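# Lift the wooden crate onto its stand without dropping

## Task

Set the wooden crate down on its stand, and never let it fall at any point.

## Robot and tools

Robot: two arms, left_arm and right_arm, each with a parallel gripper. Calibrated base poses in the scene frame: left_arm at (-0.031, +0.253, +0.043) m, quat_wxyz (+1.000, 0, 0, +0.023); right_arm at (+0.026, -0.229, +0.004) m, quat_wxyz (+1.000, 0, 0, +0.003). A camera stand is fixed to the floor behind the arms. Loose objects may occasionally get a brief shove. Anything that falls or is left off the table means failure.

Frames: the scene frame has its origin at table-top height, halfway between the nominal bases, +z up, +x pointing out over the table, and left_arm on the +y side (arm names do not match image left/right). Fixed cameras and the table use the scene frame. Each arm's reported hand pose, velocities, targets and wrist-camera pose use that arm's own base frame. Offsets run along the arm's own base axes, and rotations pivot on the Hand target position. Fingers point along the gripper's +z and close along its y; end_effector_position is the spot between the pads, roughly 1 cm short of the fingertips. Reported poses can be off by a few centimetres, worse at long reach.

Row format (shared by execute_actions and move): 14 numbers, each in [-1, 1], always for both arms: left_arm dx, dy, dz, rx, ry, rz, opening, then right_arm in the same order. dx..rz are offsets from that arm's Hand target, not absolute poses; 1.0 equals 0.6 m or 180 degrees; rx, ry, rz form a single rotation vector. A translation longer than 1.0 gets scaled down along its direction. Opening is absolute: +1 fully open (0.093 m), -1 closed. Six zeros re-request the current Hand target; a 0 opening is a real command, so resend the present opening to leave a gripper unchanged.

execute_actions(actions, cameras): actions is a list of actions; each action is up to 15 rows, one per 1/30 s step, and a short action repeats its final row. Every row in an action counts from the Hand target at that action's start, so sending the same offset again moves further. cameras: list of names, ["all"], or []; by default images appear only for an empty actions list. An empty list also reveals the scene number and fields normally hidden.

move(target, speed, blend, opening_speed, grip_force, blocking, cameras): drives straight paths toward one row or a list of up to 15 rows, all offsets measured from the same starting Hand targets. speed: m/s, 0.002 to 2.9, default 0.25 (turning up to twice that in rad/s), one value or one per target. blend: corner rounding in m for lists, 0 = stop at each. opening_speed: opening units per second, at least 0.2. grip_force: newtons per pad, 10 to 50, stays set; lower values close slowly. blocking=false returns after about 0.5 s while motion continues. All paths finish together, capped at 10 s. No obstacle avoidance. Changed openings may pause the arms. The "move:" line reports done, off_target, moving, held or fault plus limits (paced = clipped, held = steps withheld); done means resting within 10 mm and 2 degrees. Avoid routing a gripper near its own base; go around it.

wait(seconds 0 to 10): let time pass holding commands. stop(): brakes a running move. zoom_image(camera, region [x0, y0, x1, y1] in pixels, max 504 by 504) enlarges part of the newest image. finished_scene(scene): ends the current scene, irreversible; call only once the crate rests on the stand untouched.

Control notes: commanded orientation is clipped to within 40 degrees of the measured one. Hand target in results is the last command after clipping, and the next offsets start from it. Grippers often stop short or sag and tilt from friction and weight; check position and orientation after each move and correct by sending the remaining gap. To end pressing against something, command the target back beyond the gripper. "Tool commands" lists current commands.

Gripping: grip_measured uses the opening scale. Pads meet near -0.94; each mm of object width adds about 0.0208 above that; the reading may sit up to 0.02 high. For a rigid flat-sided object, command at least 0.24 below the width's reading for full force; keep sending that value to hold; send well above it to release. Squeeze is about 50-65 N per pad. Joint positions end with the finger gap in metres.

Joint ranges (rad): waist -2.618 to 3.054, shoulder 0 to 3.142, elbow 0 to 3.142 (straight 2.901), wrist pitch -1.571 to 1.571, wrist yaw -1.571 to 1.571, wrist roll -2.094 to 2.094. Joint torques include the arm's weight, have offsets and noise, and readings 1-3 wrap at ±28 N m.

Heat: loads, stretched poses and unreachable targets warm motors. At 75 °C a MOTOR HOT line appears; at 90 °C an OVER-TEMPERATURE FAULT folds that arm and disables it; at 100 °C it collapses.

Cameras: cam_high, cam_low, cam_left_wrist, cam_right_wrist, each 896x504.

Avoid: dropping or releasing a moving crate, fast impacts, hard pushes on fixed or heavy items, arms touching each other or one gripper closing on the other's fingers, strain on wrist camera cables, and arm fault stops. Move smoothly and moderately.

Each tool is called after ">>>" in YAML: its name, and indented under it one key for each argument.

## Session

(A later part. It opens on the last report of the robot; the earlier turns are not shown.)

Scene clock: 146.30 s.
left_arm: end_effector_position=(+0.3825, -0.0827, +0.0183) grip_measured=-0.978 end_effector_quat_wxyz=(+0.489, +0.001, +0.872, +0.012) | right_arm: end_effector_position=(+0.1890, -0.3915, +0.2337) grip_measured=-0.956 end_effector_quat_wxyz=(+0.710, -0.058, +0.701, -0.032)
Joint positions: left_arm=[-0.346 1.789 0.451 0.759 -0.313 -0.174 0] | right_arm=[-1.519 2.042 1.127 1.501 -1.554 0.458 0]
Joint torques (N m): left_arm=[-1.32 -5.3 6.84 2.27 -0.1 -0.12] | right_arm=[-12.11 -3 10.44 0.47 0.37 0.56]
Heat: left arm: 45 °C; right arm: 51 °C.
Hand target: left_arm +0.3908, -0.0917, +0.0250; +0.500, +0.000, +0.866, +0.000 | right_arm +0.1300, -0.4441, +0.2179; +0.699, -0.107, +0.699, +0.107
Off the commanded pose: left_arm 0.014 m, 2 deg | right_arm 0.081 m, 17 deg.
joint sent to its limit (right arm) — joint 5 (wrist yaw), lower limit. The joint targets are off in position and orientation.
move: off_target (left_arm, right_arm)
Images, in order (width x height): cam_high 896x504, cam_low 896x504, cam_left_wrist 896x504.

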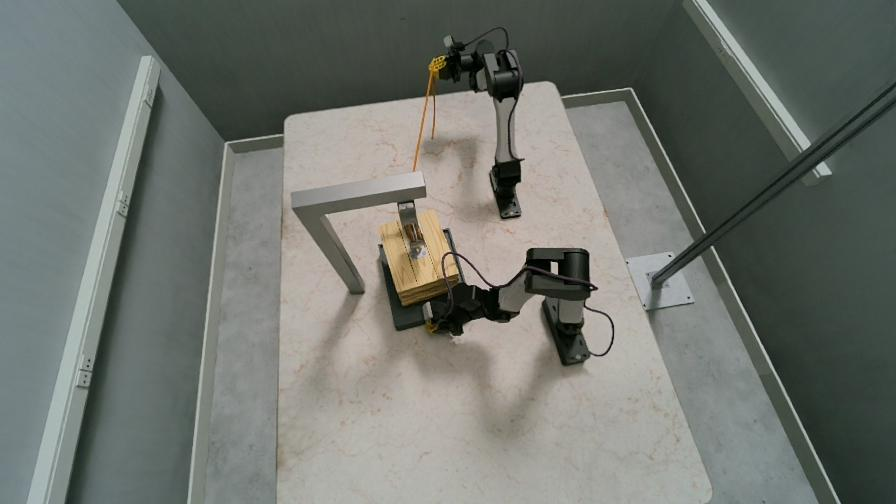

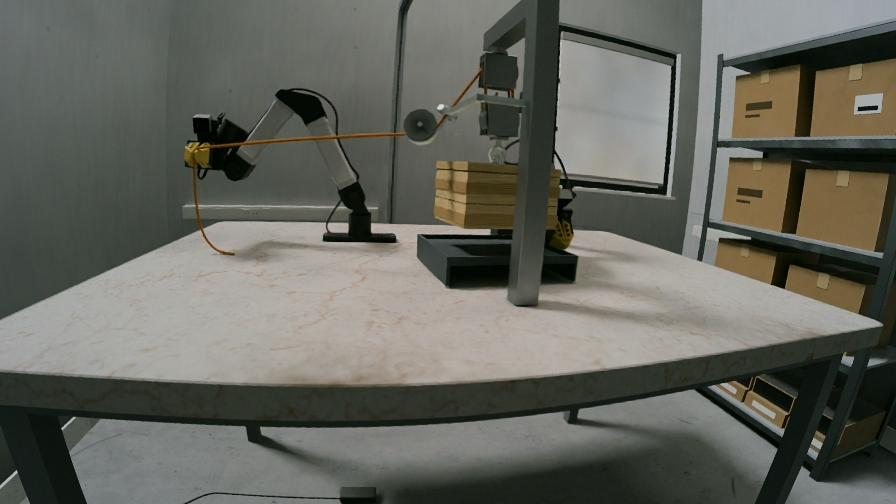

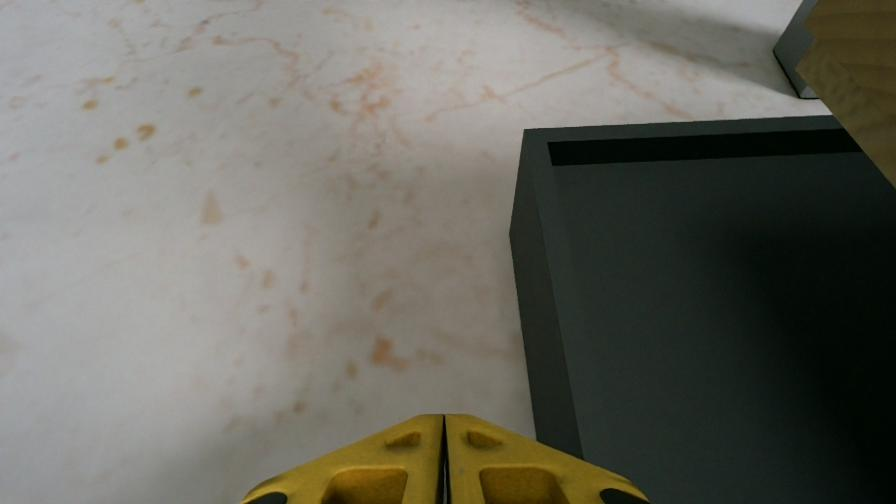

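>>> move:
  target:
    - [0,0.06,0,0,0,0,-1,0,0,0,0,0,0,-1]
    - [0.01,0.06,0,0,0,-0.194,-1,0,0,0,0,0,0,-1]
    - [0.01,-0.03,0,0,0,-0.194,-1,0,0,0,0,0,0,-1]
  cameras: ["cam_high","cam_left_wrist","cam_low"]
  speed: 0.08

>>> zoom_image:
  camera: "cam_high"
  region: [360, 180, 520, 380]

Scene clock: 155.07 s.
left_arm: end_effector_position=(+0.3915, -0.1052, +0.0208) grip_measured=-0.978 end_effector_quat_wxyz=(+0.466, +0.258, +0.833, -0.150) | right_arm: end_effector_position=(+0.1890, -0.3915, +0.2337) grip_measured=-0.956 end_effector_quat_wxyz=(+0.710, -0.058, +0.701, -0.032)
Joint positions: left_arm=[-0.082 1.828 0.545 0.669 0.447 0.284 0] | right_arm=[-1.519 2.042 1.127 1.501 -1.554 0.458 0]
Joint torques (N m): left_arm=[-1.36 -5.61 5.56 2.4 0.08 -0.05] | right_arm=[-12.11 -3 10.44 0.46 0.37 0.56]
Heat: left arm: 46 °C; right arm: 52 °C.
Hand target: left_arm +0.3968, -0.1098, +0.0250; +0.477, +0.260, +0.826, -0.150 | right_arm +0.1300, -0.4441, +0.2179; +0.699, -0.107, +0.699, +0.107
Off the commanded pose: left_arm 0.008 m, 1 deg | right_arm 0.081 m, 17 deg.
joint sent to its limit (right arm) — joint 5 (wrist yaw), lower limit. The joint targets are off in position and orientation.
move: off_target (right_arm)
Images, in order (width x height): cam_high 896x504, cam_low 896x504, cam_left_wrist 896x504.

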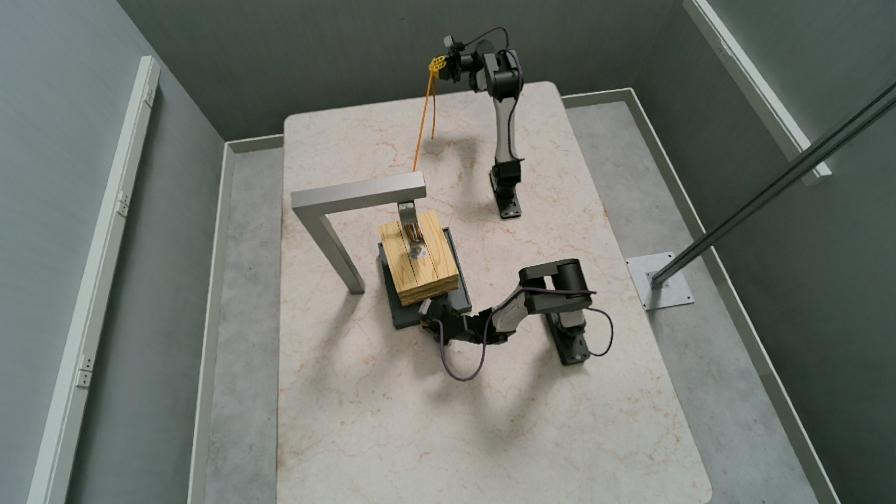

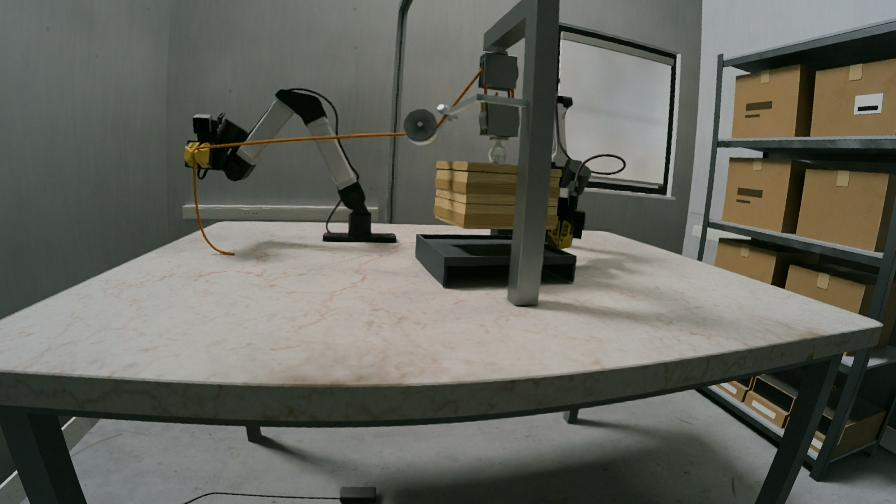

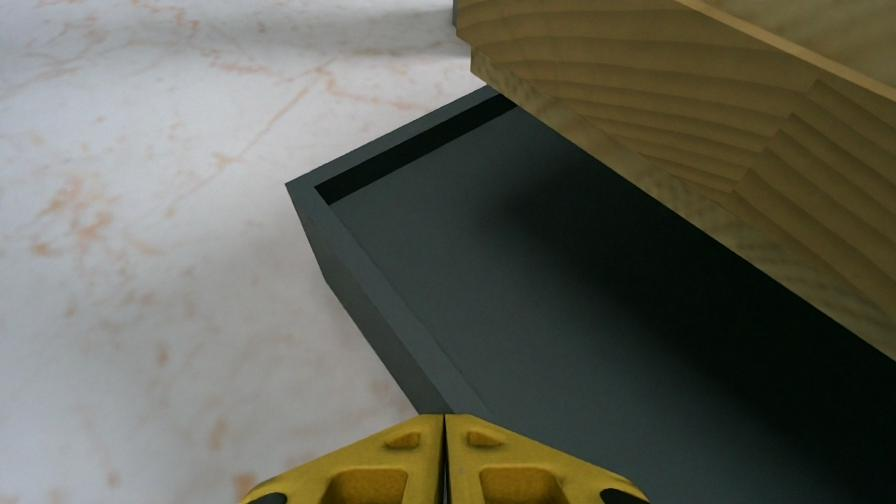

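Scaled by 2.520 from the camera's 896x504 image, which has a finer 1280x720 frame.

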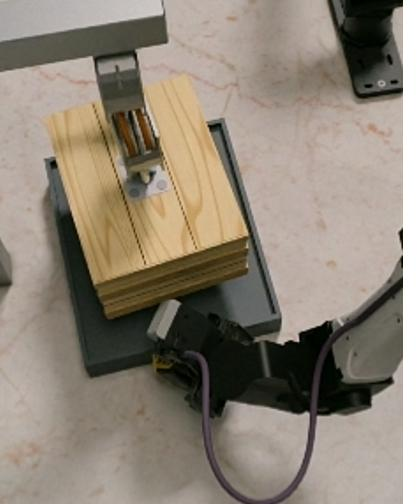

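>>> move:
  target:
    - [0,0.06,0,0,0,0,-1,0,0,0,0,0,0,-1]
    - [-0.1,0.06,0.0,0,0,0.194,-1,0,0,0,0,0,0,-1]
    - [-0.1,0.02,0.0,0,-0.04,0.194,-1,0,0,0,0,0,0,-1]
  cameras: ["cam_high","cam_left_wrist"]
  speed: 0.1

>>> zoom_image:
  camera: "cam_high"
  region: [360, 180, 520, 380]

Scene clock: 163.90 s.
left_arm: end_effector_position=(+0.3328, -0.0912, +0.0163) grip_measured=-0.978 end_effector_quat_wxyz=(+0.532, +0.010, +0.846, +0.027) | right_arm: end_effector_position=(+0.1890, -0.3915, +0.2337) grip_measured=-0.956 end_effector_quat_wxyz=(+0.710, -0.058, +0.701, -0.032)
Joint positions: left_arm=[-0.493 1.807 0.232 1.067 -0.476 -0.186 0] | right_arm=[-1.519 2.042 1.127 1.501 -1.554 0.458 0]
Joint torques (N m): left_arm=[-1.25 -4.55 3.52 2.71 -0.21 0] | right_arm=[-12.11 -3 10.45 0.46 0.36 0.56]
Heat: left arm: 46 °C; right arm: 52 °C.
Hand target: left_arm +0.3368, -0.0978, +0.0250; +0.550, +0.009, +0.835, +0.016 | right_arm +0.1300, -0.4441, +0.2179; +0.699, -0.107, +0.699, +0.107
Off the commanded pose: left_arm 0.012 m, 3 deg | right_arm 0.081 m, 17 deg.
joint sent to its limit (right arm) — joint 5 (wrist yaw), lower limit. The joint targets are off in position and orientation.
move: off_target (left_arm, right_arm)
Images, in order (width x height): cam_high 896x504, cam_left_wrist 896x504.

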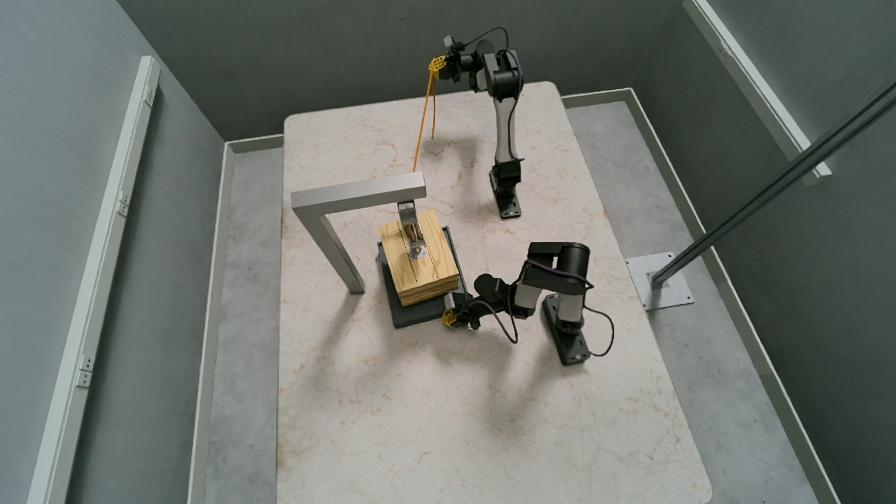

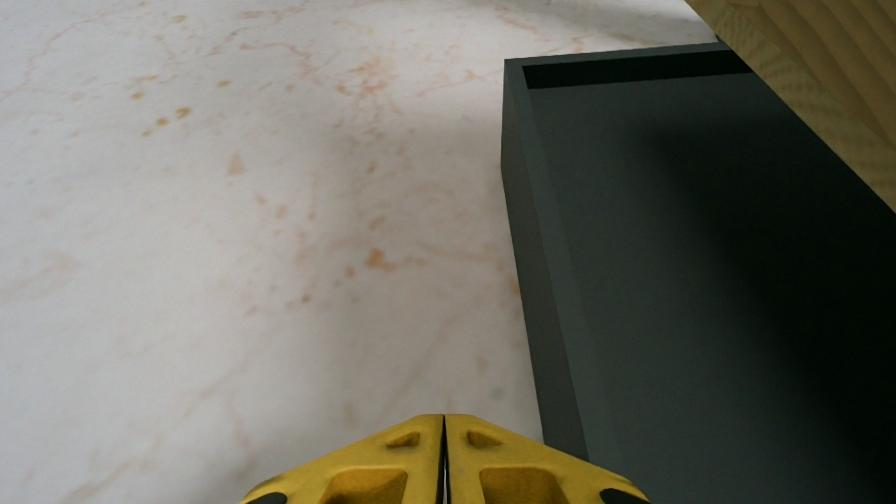

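Scaled by 2.520 from the camera's 896x504 image, which has a finer 1280x720 frame.

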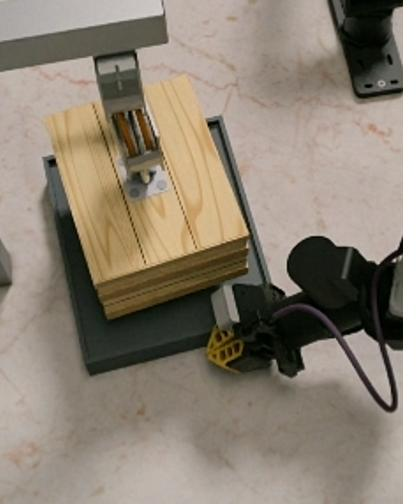

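>>> move:
  target:
    - [0,0.15,0,0,0,0,-1,0,0,0,0,0,0,-1]
    - [0.06,0.15,0.04,-0.46,0,0.195,-1,0,0,0,0,0,0,-1]
    - [0.07,0.1,-0.02,-0.46,0,0.195,-1,0,0,0,0,0,0,-1]
  cameras: ["cam_high","cam_low","cam_left_wrist"]
  speed: [0.1,0.3,0.1]

>>> zoom_image:
  camera: "cam_high"
  region: [360, 180, 520, 380]

>>> zoom_image:
  camera: "cam_low"
  region: [420, 120, 640, 310]

Scene clock: 174.03 s.
left_arm: end_effector_position=(+0.3702, -0.0369, +0.0041) grip_measured=-0.978 end_effector_quat_wxyz=(-0.376, +0.587, -0.615, +0.369) | right_arm: end_effector_position=(+0.1890, -0.3915, +0.2337) grip_measured=-0.956 end_effector_quat_wxyz=(+0.710, -0.058, +0.701, -0.032)
Joint positions: left_arm=[-0.158 1.93 0.291 1.173 -0.13 -1.603 0] | right_arm=[-1.519 2.042 1.127 1.501 -1.554 0.458 0]
Joint torques (N m): left_arm=[-0.72 -4.89 4.4 2.61 -0.26 0.02] | right_arm=[-12.11 -3 10.44 0.46 0.37 0.56]
Heat: left arm: 47 °C; right arm: 53 °C.
Hand target: left_arm +0.3788, -0.0377, +0.0130; -0.391, +0.582, -0.604, +0.380 | right_arm +0.1300, -0.4441, +0.2179; +0.699, -0.107, +0.699, +0.107
Off the commanded pose: left_arm 0.012 m, 3 deg | right_arm 0.081 m, 17 deg.
joint sent to its limit (right arm) — joint 5 (wrist yaw), lower limit. The joint targets are off in position and orientation.
move: off_target (left_arm, right_arm)
Images, in order (width x height): cam_high 896x504, cam_low 896x504, cam_left_wrist 896x504.

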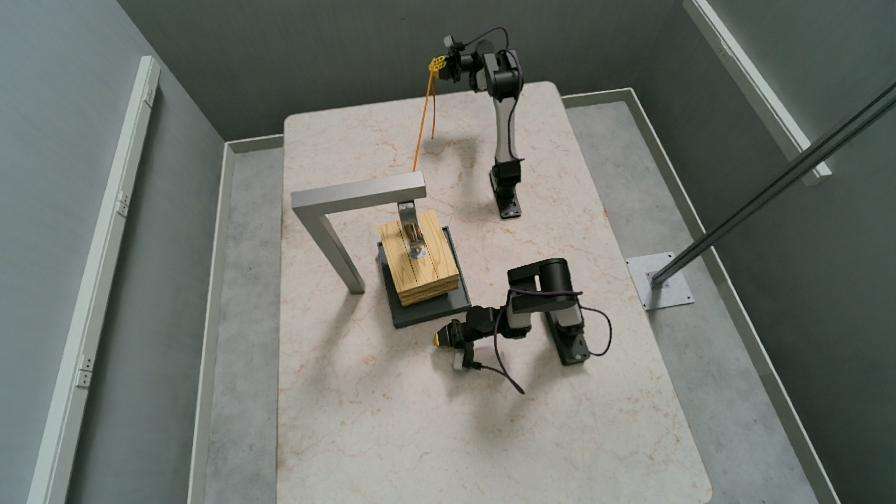

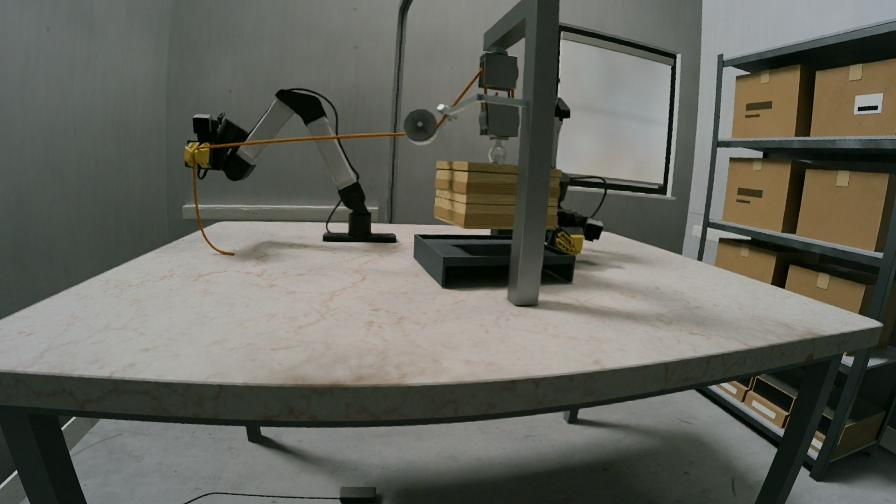

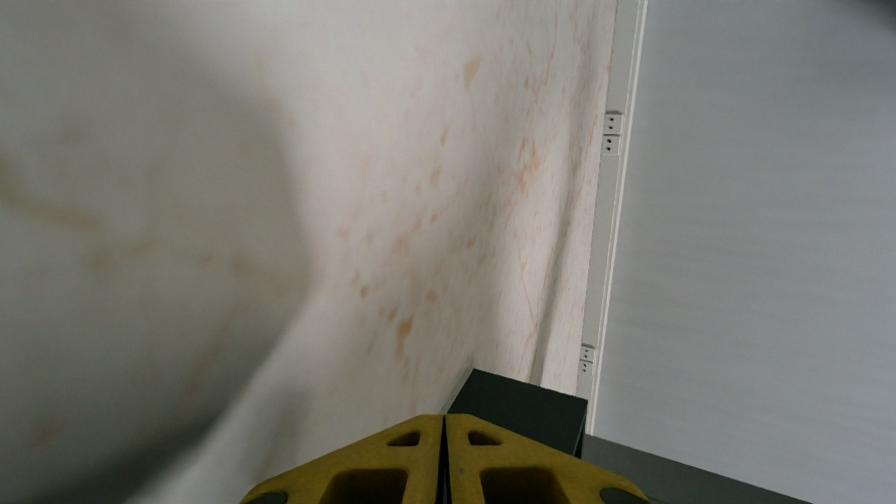

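Scaled by 2.520 from the camera's 896x504 image, which has a finer 1280x720 frame.

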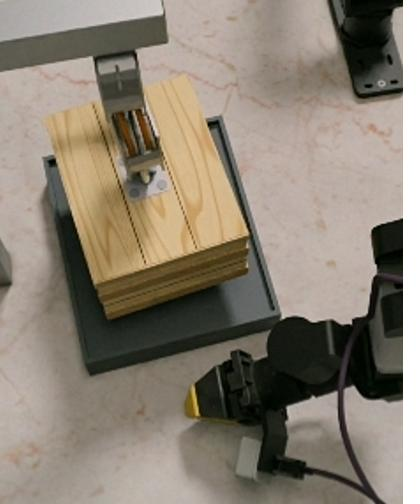

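Scaled by 2.291 from the camera's 896x504 image, which has a finer 1280x720 frame.

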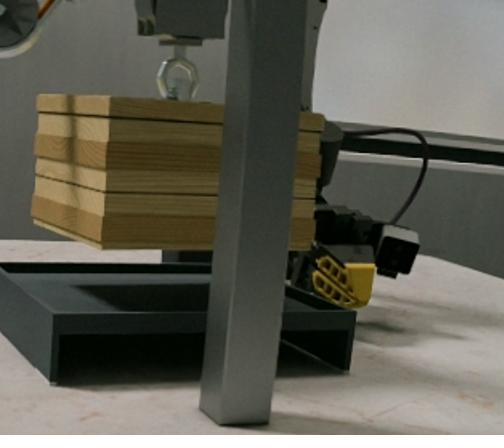

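>>> move:
  target: [0.02,-0.154,-0.012,0,0,0,-1,0,0,0,0,0,0,-1]
  cameras: ["cam_high","cam_low"]
  speed: 0.07

>>> zoom_image:
  camera: "cam_high"
  region: [360, 180, 520, 380]

>>> zoom_image:
  camera: "cam_low"
  region: [390, 120, 610, 310]

Scene clock: 178.77 s.
left_arm: end_effector_position=(+0.3857, -0.1213, +0.0025) grip_measured=-0.978 end_effector_quat_wxyz=(-0.392, +0.586, -0.605, +0.370) | right_arm: end_effector_position=(+0.1890, -0.3925, +0.2335) grip_measured=-0.956 end_effector_quat_wxyz=(+0.710, -0.057, +0.701, -0.031)
Joint positions: left_arm=[-0.487 2.017 0.462 1.07 -0.449 -1.751 0] | right_arm=[-1.519 2.046 1.132 1.501 -1.554 0.462 0]
Joint torques (N m): left_arm=[-1.47 -5.83 5.41 2.16 -0.21 0] | right_arm=[-12.08 -3.3 10.17 0.48 0.36 0.55]
Heat: left arm: 48 °C; right arm: 53 °C.
Hand target: left_arm +0.3908, -0.1301, +0.0057; -0.391, +0.582, -0.604, +0.380 | right_arm +0.1300, -0.4441, +0.2179; +0.699, -0.107, +0.699, +0.107
Off the commanded pose: left_arm 0.011 m, 1 deg | right_arm 0.080 m, 17 deg.
joint sent to its limit (right arm) — joint 5 (wrist yaw), lower limit. The joint targets are off in position and orientation.
move: off_target (left_arm, right_arm)
Images, in order (width x height): cam_high 896x504, cam_low 896x504.

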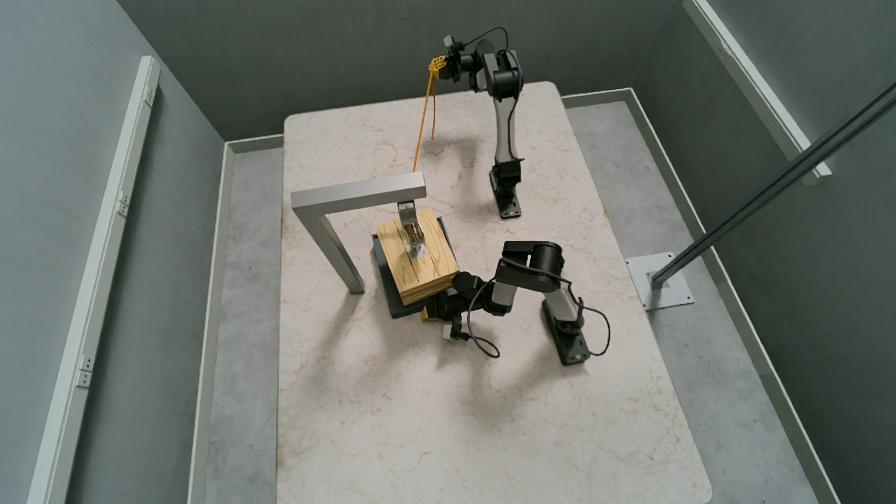

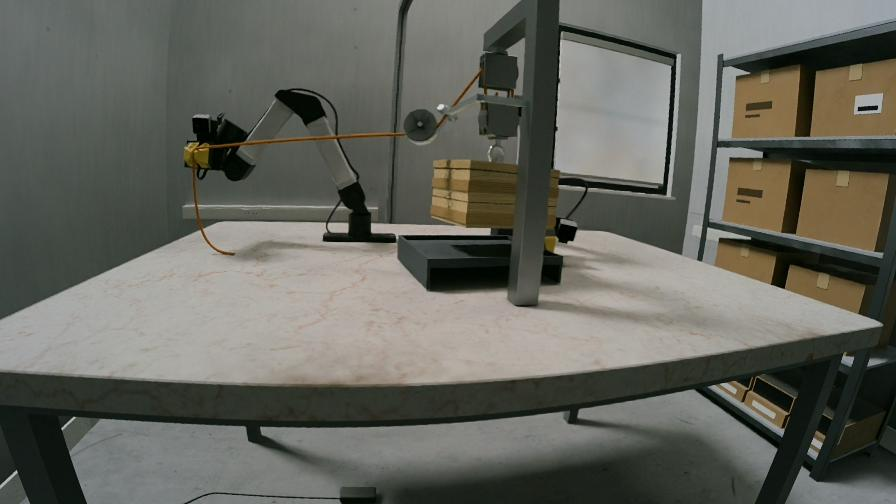

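Scaled by 2.520 from the camera's 896x504 image, which has a finer 1280x720 frame.

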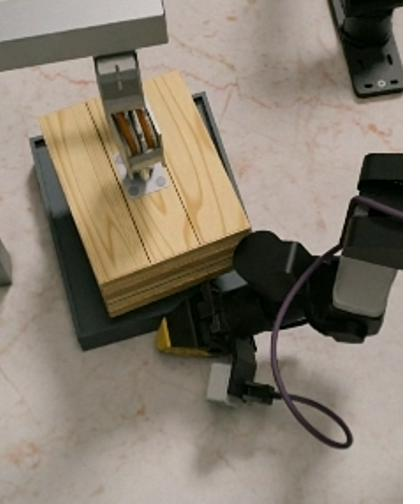

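Scaled by 2.291 from the camera's 896x504 image, which has a finer 1280x720 frame.

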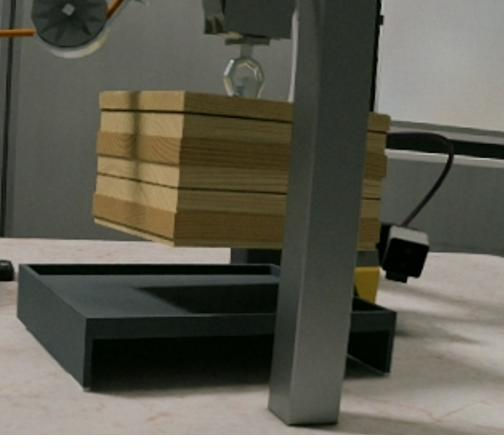

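>>> move:
  target:
    - [-0.02,0.12,0.0,0,0,0,-1,0,0,0,0,0,0,-1]
  cameras: ["cam_high","cam_low"]
  speed: 0.08

>>> zoom_image:
  camera: "cam_high"
  region: [360, 180, 520, 380]

>>> zoom_image:
  camera: "cam_low"
  region: [390, 120, 610, 310]

Scene clock: 183.13 s.
left_arm: end_effector_position=(+0.3732, -0.0577, -0.0095) grip_measured=-0.978 end_effector_quat_wxyz=(-0.377, +0.593, -0.612, +0.362) | right_arm: end_effector_position=(+0.1882, -0.3949, +0.2325) grip_measured=-0.956 end_effector_quat_wxyz=(+0.710, -0.053, +0.702, -0.028)
Joint positions: left_arm=[-0.255 2.017 0.33 1.203 -0.23 -1.656 0] | right_arm=[-1.521 2.054 1.14 1.501 -1.554 0.472 0]
Joint torques (N m): left_arm=[0.38 -8.17 2.44 2.61 -0.09 0.2] | right_arm=[-11.85 -3.7 9.89 0.52 0.37 0.5]
Motor temperatures (°C): left_arm=[28 36 41 47 26 28 27] | right_arm=[54 32 51 30 32 27 31]
Heat: left arm: 47 °C; right arm: 54 °C.
Hand target: left_arm +0.3788, -0.0581, +0.0057; -0.391, +0.582, -0.604, +0.380 | right_arm +0.1299, -0.4442, +0.2179; +0.699, -0.107, +0.699, +0.107
Off the commanded pose: left_arm 0.016 m, 3 deg | right_arm 0.078 m, 17 deg.
joint sent to its limit (right arm) — joint 5 (wrist yaw), lower limit. The joint targets are off in position and orientation.
move: off_target (left_arm, right_arm)
Images, in order (width x height): cam_high 896x504, cam_low 896x504.

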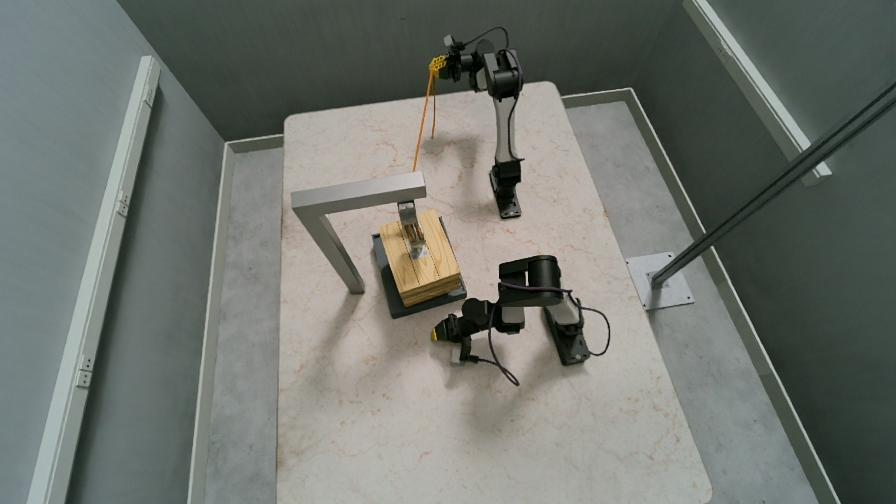

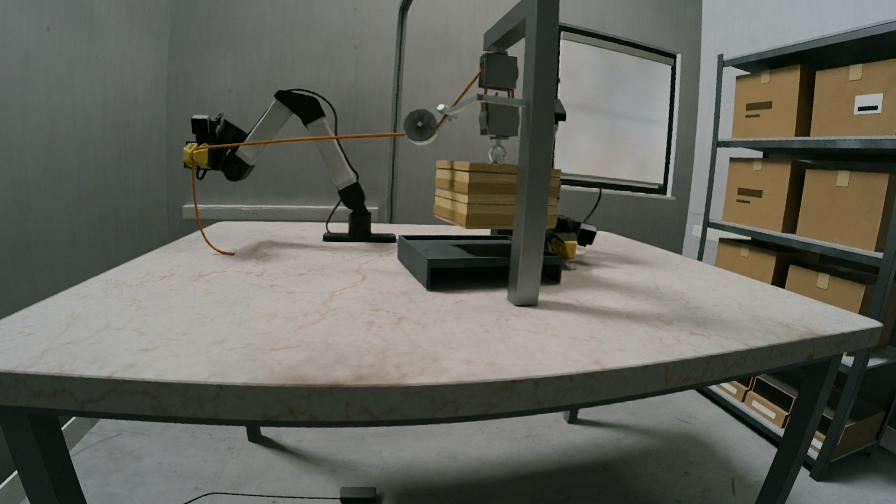

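Scaled by 2.520 from the camera's 896x504 image, which has a finer 1280x720 frame.

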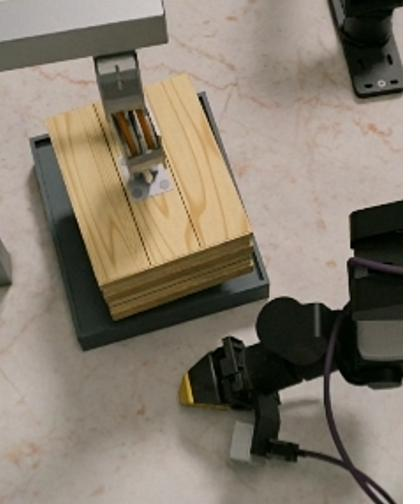

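Scaled by 2.291 from the camera's 896x504 image, which has a finer 1280x720 frame.

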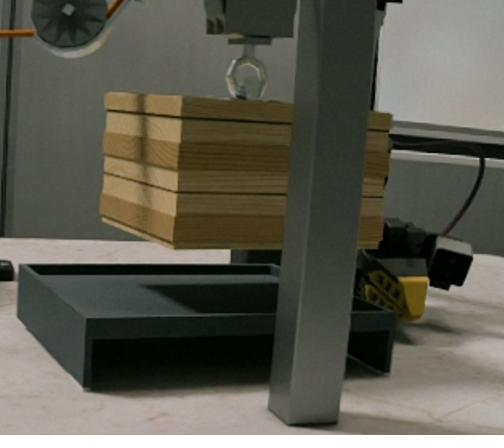

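>>> move:
  target:
    - [-0.155,0.0,0.01,0,0,0,-1,0,0,0,0,0,0,-1]
    - [-0.155,-0.148,0.01,0,0,0,-1,0,0,0,0,0,0,-1]
  cameras: ["cam_high","cam_low"]
  speed: 0.08

>>> zoom_image:
  camera: "cam_high"
  region: [360, 180, 520, 380]

Scene clock: 190.63 s.
left_arm: end_effector_position=(+0.2812, -0.1394, +0.0017) grip_measured=-0.978 end_effector_quat_wxyz=(-0.391, +0.582, -0.614, +0.363) | right_arm: end_effector_position=(+0.1882, -0.3949, +0.2325) grip_measured=-0.956 end_effector_quat_wxyz=(+0.710, -0.052, +0.702, -0.027)
Joint positions: left_arm=[-0.83 1.855 0.192 1.041 -0.737 -1.956 0] | right_arm=[-1.521 2.054 1.14 1.501 -1.554 0.475 0]
Joint torques (N m): left_arm=[-0.9 -6.84 3.93 1.88 -0.38 0.04] | right_arm=[-11.85 -3.63 9.96 0.54 0.37 0.49]
Heat: left arm: 47 °C; right arm: 54 °C.
Hand target: left_arm +0.2858, -0.1469, +0.0118; -0.391, +0.582, -0.604, +0.380 | right_arm +0.1299, -0.4442, +0.2179; +0.699, -0.107, +0.699, +0.107
Off the commanded pose: left_arm 0.013 m, 2 deg | right_arm 0.078 m, 17 deg.
joint sent to its limit (right arm) — joint 5 (wrist yaw), lower limit. The joint targets are off in position and orientation.
move: off_target (left_arm, right_arm)
Images, in order (width x height): cam_high 896x504, cam_low 896x504.

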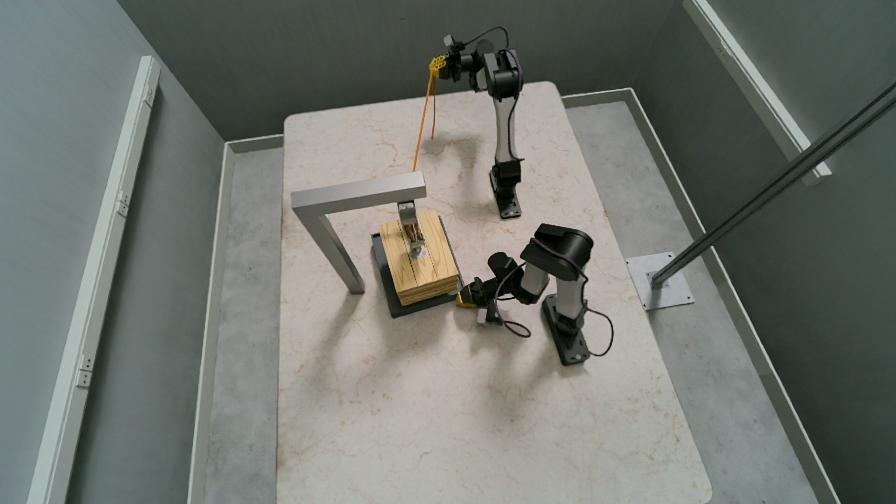

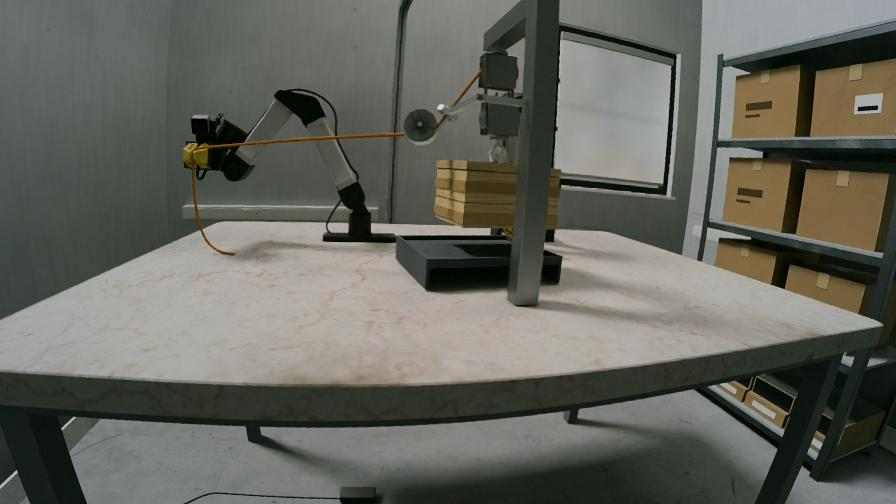

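Scaled by 2.520 from the camera's 896x504 image, which has a finer 1280x720 frame.

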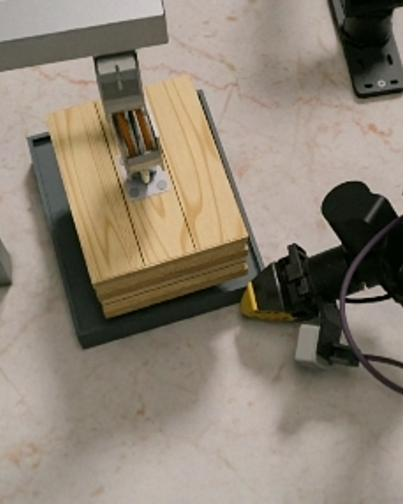

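>>> move:
  target: [0,-0.02,0,0,0,0,-1,0,0,0,0,0,0,-1]
  cameras: ["cam_high"]
  speed: 0.05

>>> zoom_image:
  camera: "cam_high"
  region: [360, 180, 520, 380]

Scene clock: 192.33 s.
left_arm: end_effector_position=(+0.2804, -0.1466, +0.0017) grip_measured=-0.978 end_effector_quat_wxyz=(-0.397, +0.583, -0.612, +0.358) | right_arm: end_effector_position=(+0.1882, -0.3949, +0.2325) grip_measured=-0.956 end_effector_quat_wxyz=(+0.710, -0.052, +0.702, -0.027)
Joint positions: left_arm=[-0.866 1.855 0.224 0.982 -0.781 -1.986 0] | right_arm=[-1.521 2.054 1.14 1.501 -1.554 0.475 0]
Joint torques (N m): left_arm=[-1.2 -6.54 4.67 1.88 -0.29 0.05] | right_arm=[-11.85 -3.63 9.95 0.54 0.37 0.5]
Heat: left arm: 47 °C; right arm: 54 °C.
Hand target: left_arm +0.2857, -0.1589, +0.0117; -0.391, +0.582, -0.604, +0.380 | right_arm +0.1299, -0.4442, +0.2179; +0.699, -0.107, +0.699, +0.107
Off the commanded pose: left_arm 0.017 m, 3 deg | right_arm 0.078 m, 17 deg.
joint sent to its limit (right arm) — joint 5 (wrist yaw), lower limit. The joint targets are off in position and orientation.
move: off_target (left_arm, right_arm)
Images, in order (width x height): cam_high 896x504.

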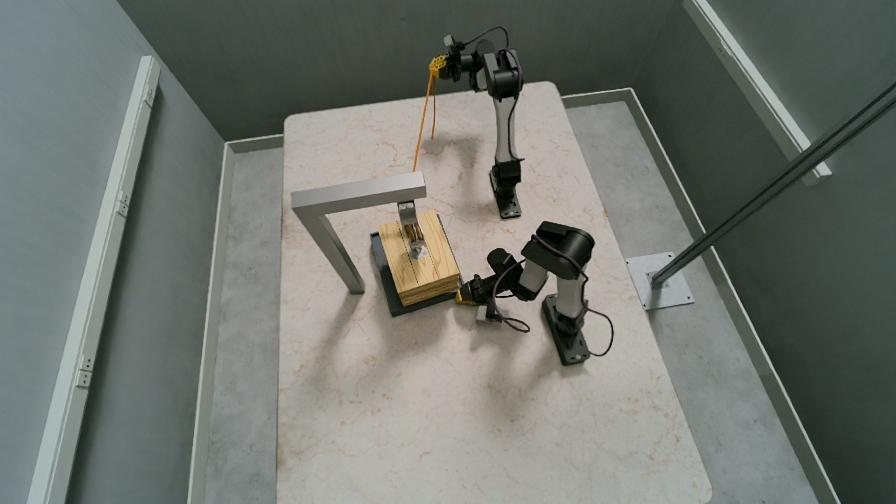

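Scaled by 2.520 from the camera's 896x504 image, which has a finer 1280x720 frame.

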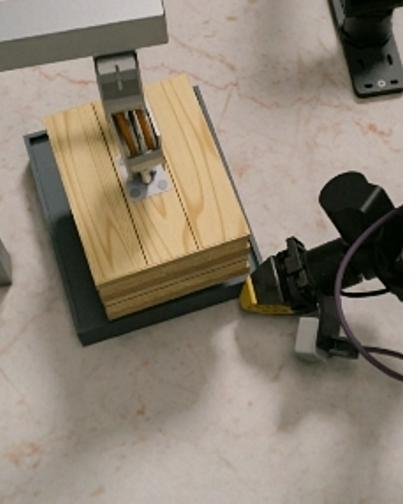

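>>> move:
  target:
    - [0,0.09,0.1,0,0,0,-1,0,0,0,0,0,0,-1]
    - [-0.143,0.065,0.097,0.442,0.031,-0.1695,0.5,0,0,0,0,0,0,-1]
    - [-0.143,-0.022,0.03,0.442,0.031,-0.1695,0.5,0,0,0,0,0,0,-1]
  cameras: ["all"]
  speed: [0.15,0.3,0.12]

>>> zoom_image:
  camera: "cam_high"
  region: [360, 180, 520, 380]

Scene clock: 206.10 s.
left_arm: end_effector_position=(+0.1966, -0.1632, +0.0234) grip_measured=+0.497 end_effector_quat_wxyz=(+0.524, -0.039, +0.849, +0.047) | right_arm: end_effector_position=(+0.1882, -0.3949, +0.2325) grip_measured=-0.956 end_effector_quat_wxyz=(+0.710, -0.052, +0.702, -0.027)
Joint positions: left_arm=[-1.319 1.602 0.401 -0.141 -1.095 -1.27 0.069] | right_arm=[-1.521 2.054 1.14 1.501 -1.554 0.475 0]
Joint torques (N m): left_arm=[-0.58 -3.48 5.94 1.04 -0.96 -0.12] | right_arm=[-11.85 -3.63 9.96 0.54 0.37 0.49]
Motor temperatures (°C): left_arm=[28 36 40 45 26 28 27] | right_arm=[55 32 54 30 32 27 31]
Heat: left arm: 45 °C; right arm: 55 °C.
Hand target: left_arm +0.1999, -0.1721, +0.0297; +0.536, -0.051, +0.842, +0.033 | right_arm +0.1299, -0.4442, +0.2179; +0.699, -0.107, +0.699, +0.107
Off the commanded pose: left_arm 0.011 m, 3 deg | right_arm 0.078 m, 17 deg.
joint sent to its limit (right arm) — joint 5 (wrist yaw), lower limit. The joint targets are off in position and orientation.
move: off_target (left_arm, right_arm); target 2's new opening was sent with left_arm's hand 0.012 m and 2 deg from that target

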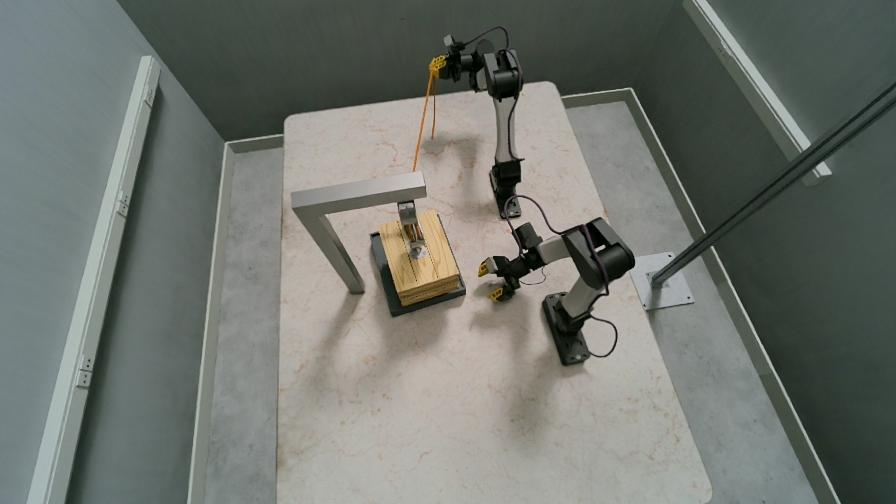

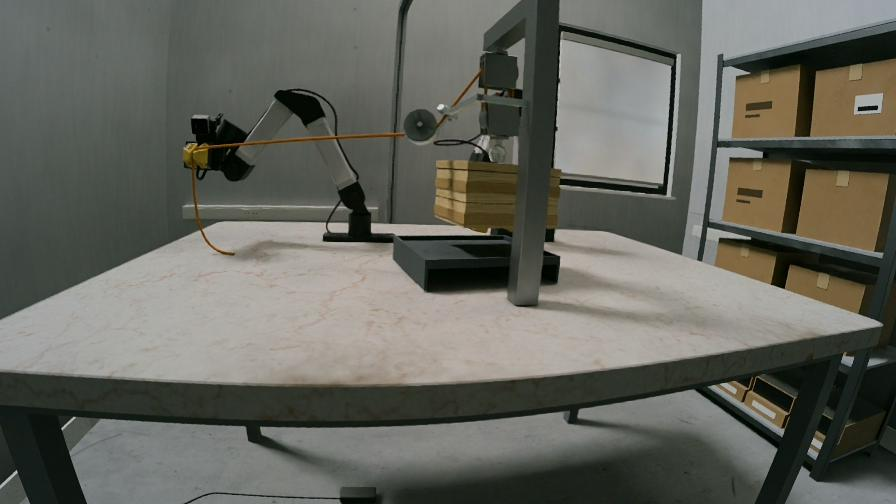

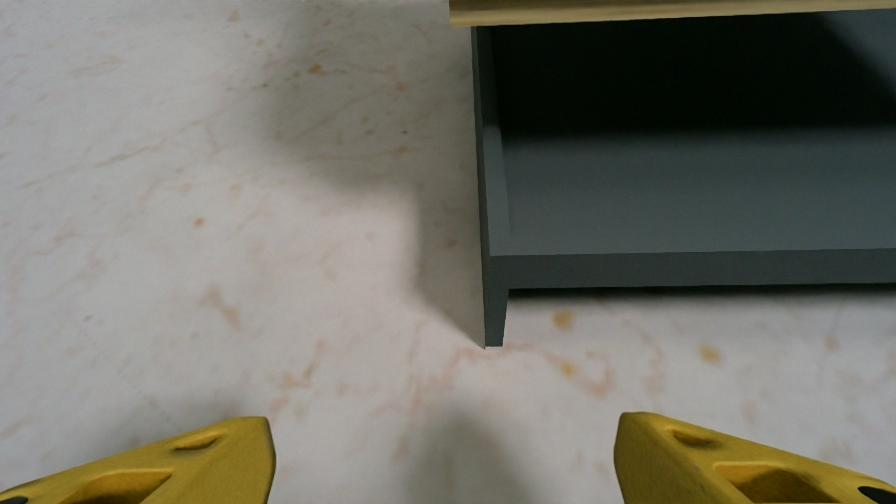

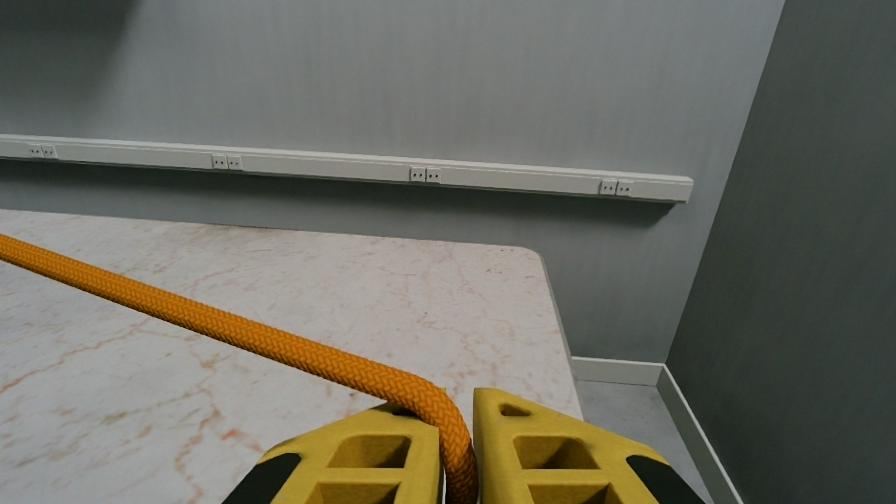

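Scaled by 2.520 from the camera's 896x504 image, which has a finer 1280x720 frame.

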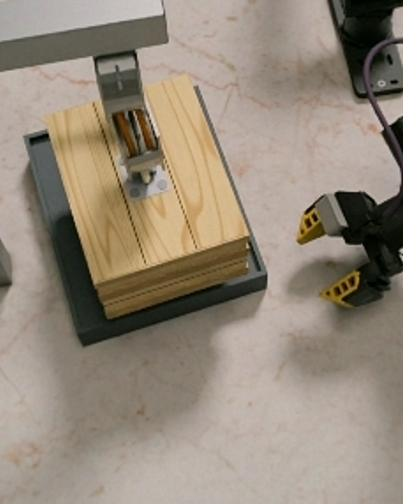

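>>> move:
  target:
    - [0.01,-0.015,-0.06,0,0,0,0.5,0,0,0,0,0,0,-1]
    - [0.06,-0.01,-0.064,0,0,0,0.5,0,0,0,0,0,0,-1]
  cameras: ["cam_left_wrist","cam_high"]
  speed: 0.08

Scene clock: 211.57 s.
left_arm: end_effector_position=(+0.2344, -0.1789, -0.0081) grip_measured=+0.497 end_effector_quat_wxyz=(+0.535, -0.049, +0.843, +0.034) | right_arm: end_effector_position=(+0.1882, -0.3949, +0.2325) grip_measured=-0.956 end_effector_quat_wxyz=(+0.710, -0.052, +0.702, -0.027)
Joint positions: left_arm=[-1.172 1.862 0.379 0.438 -1.056 -0.977 0.069] | right_arm=[-1.521 2.054 1.14 1.501 -1.554 0.475 0]
Joint torques (N m): left_arm=[0.51 -4.57 2.77 1.55 -0.58 0.08] | right_arm=[-11.85 -3.63 9.96 0.54 0.36 0.49]
Motor temperatures (°C): left_arm=[28 36 40 44 26 28 27] | right_arm=[55 32 54 30 32 27 31]
Heat: left arm: 44 °C; right arm: 55 °C.
Hand target: left_arm +0.2360, -0.1781, -0.0087; +0.536, -0.051, +0.842, +0.033 | right_arm +0.1299, -0.4442, +0.2179; +0.699, -0.107, +0.699, +0.107
Off the commanded pose: left_arm 0.002 m, 0 deg | right_arm 0.078 m, 17 deg.
joint sent to its limit (right arm) — joint 5 (wrist yaw), lower limit. The joint targets are off in position and orientation.
move: off_target (right_arm)
Images, in order (width x height): cam_high 896x504, cam_left_wrist 896x504.

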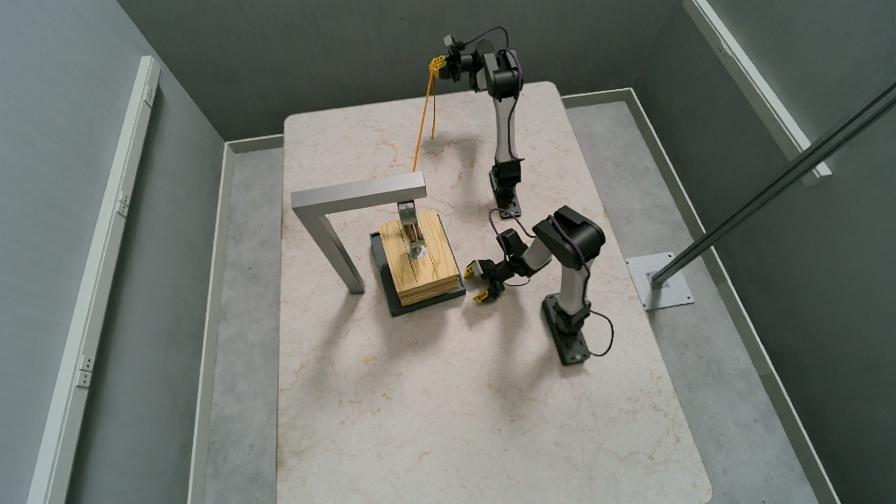

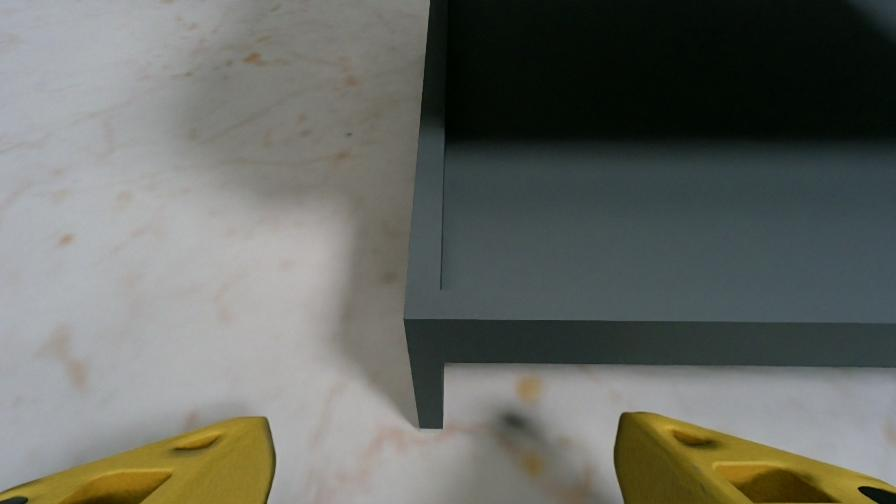

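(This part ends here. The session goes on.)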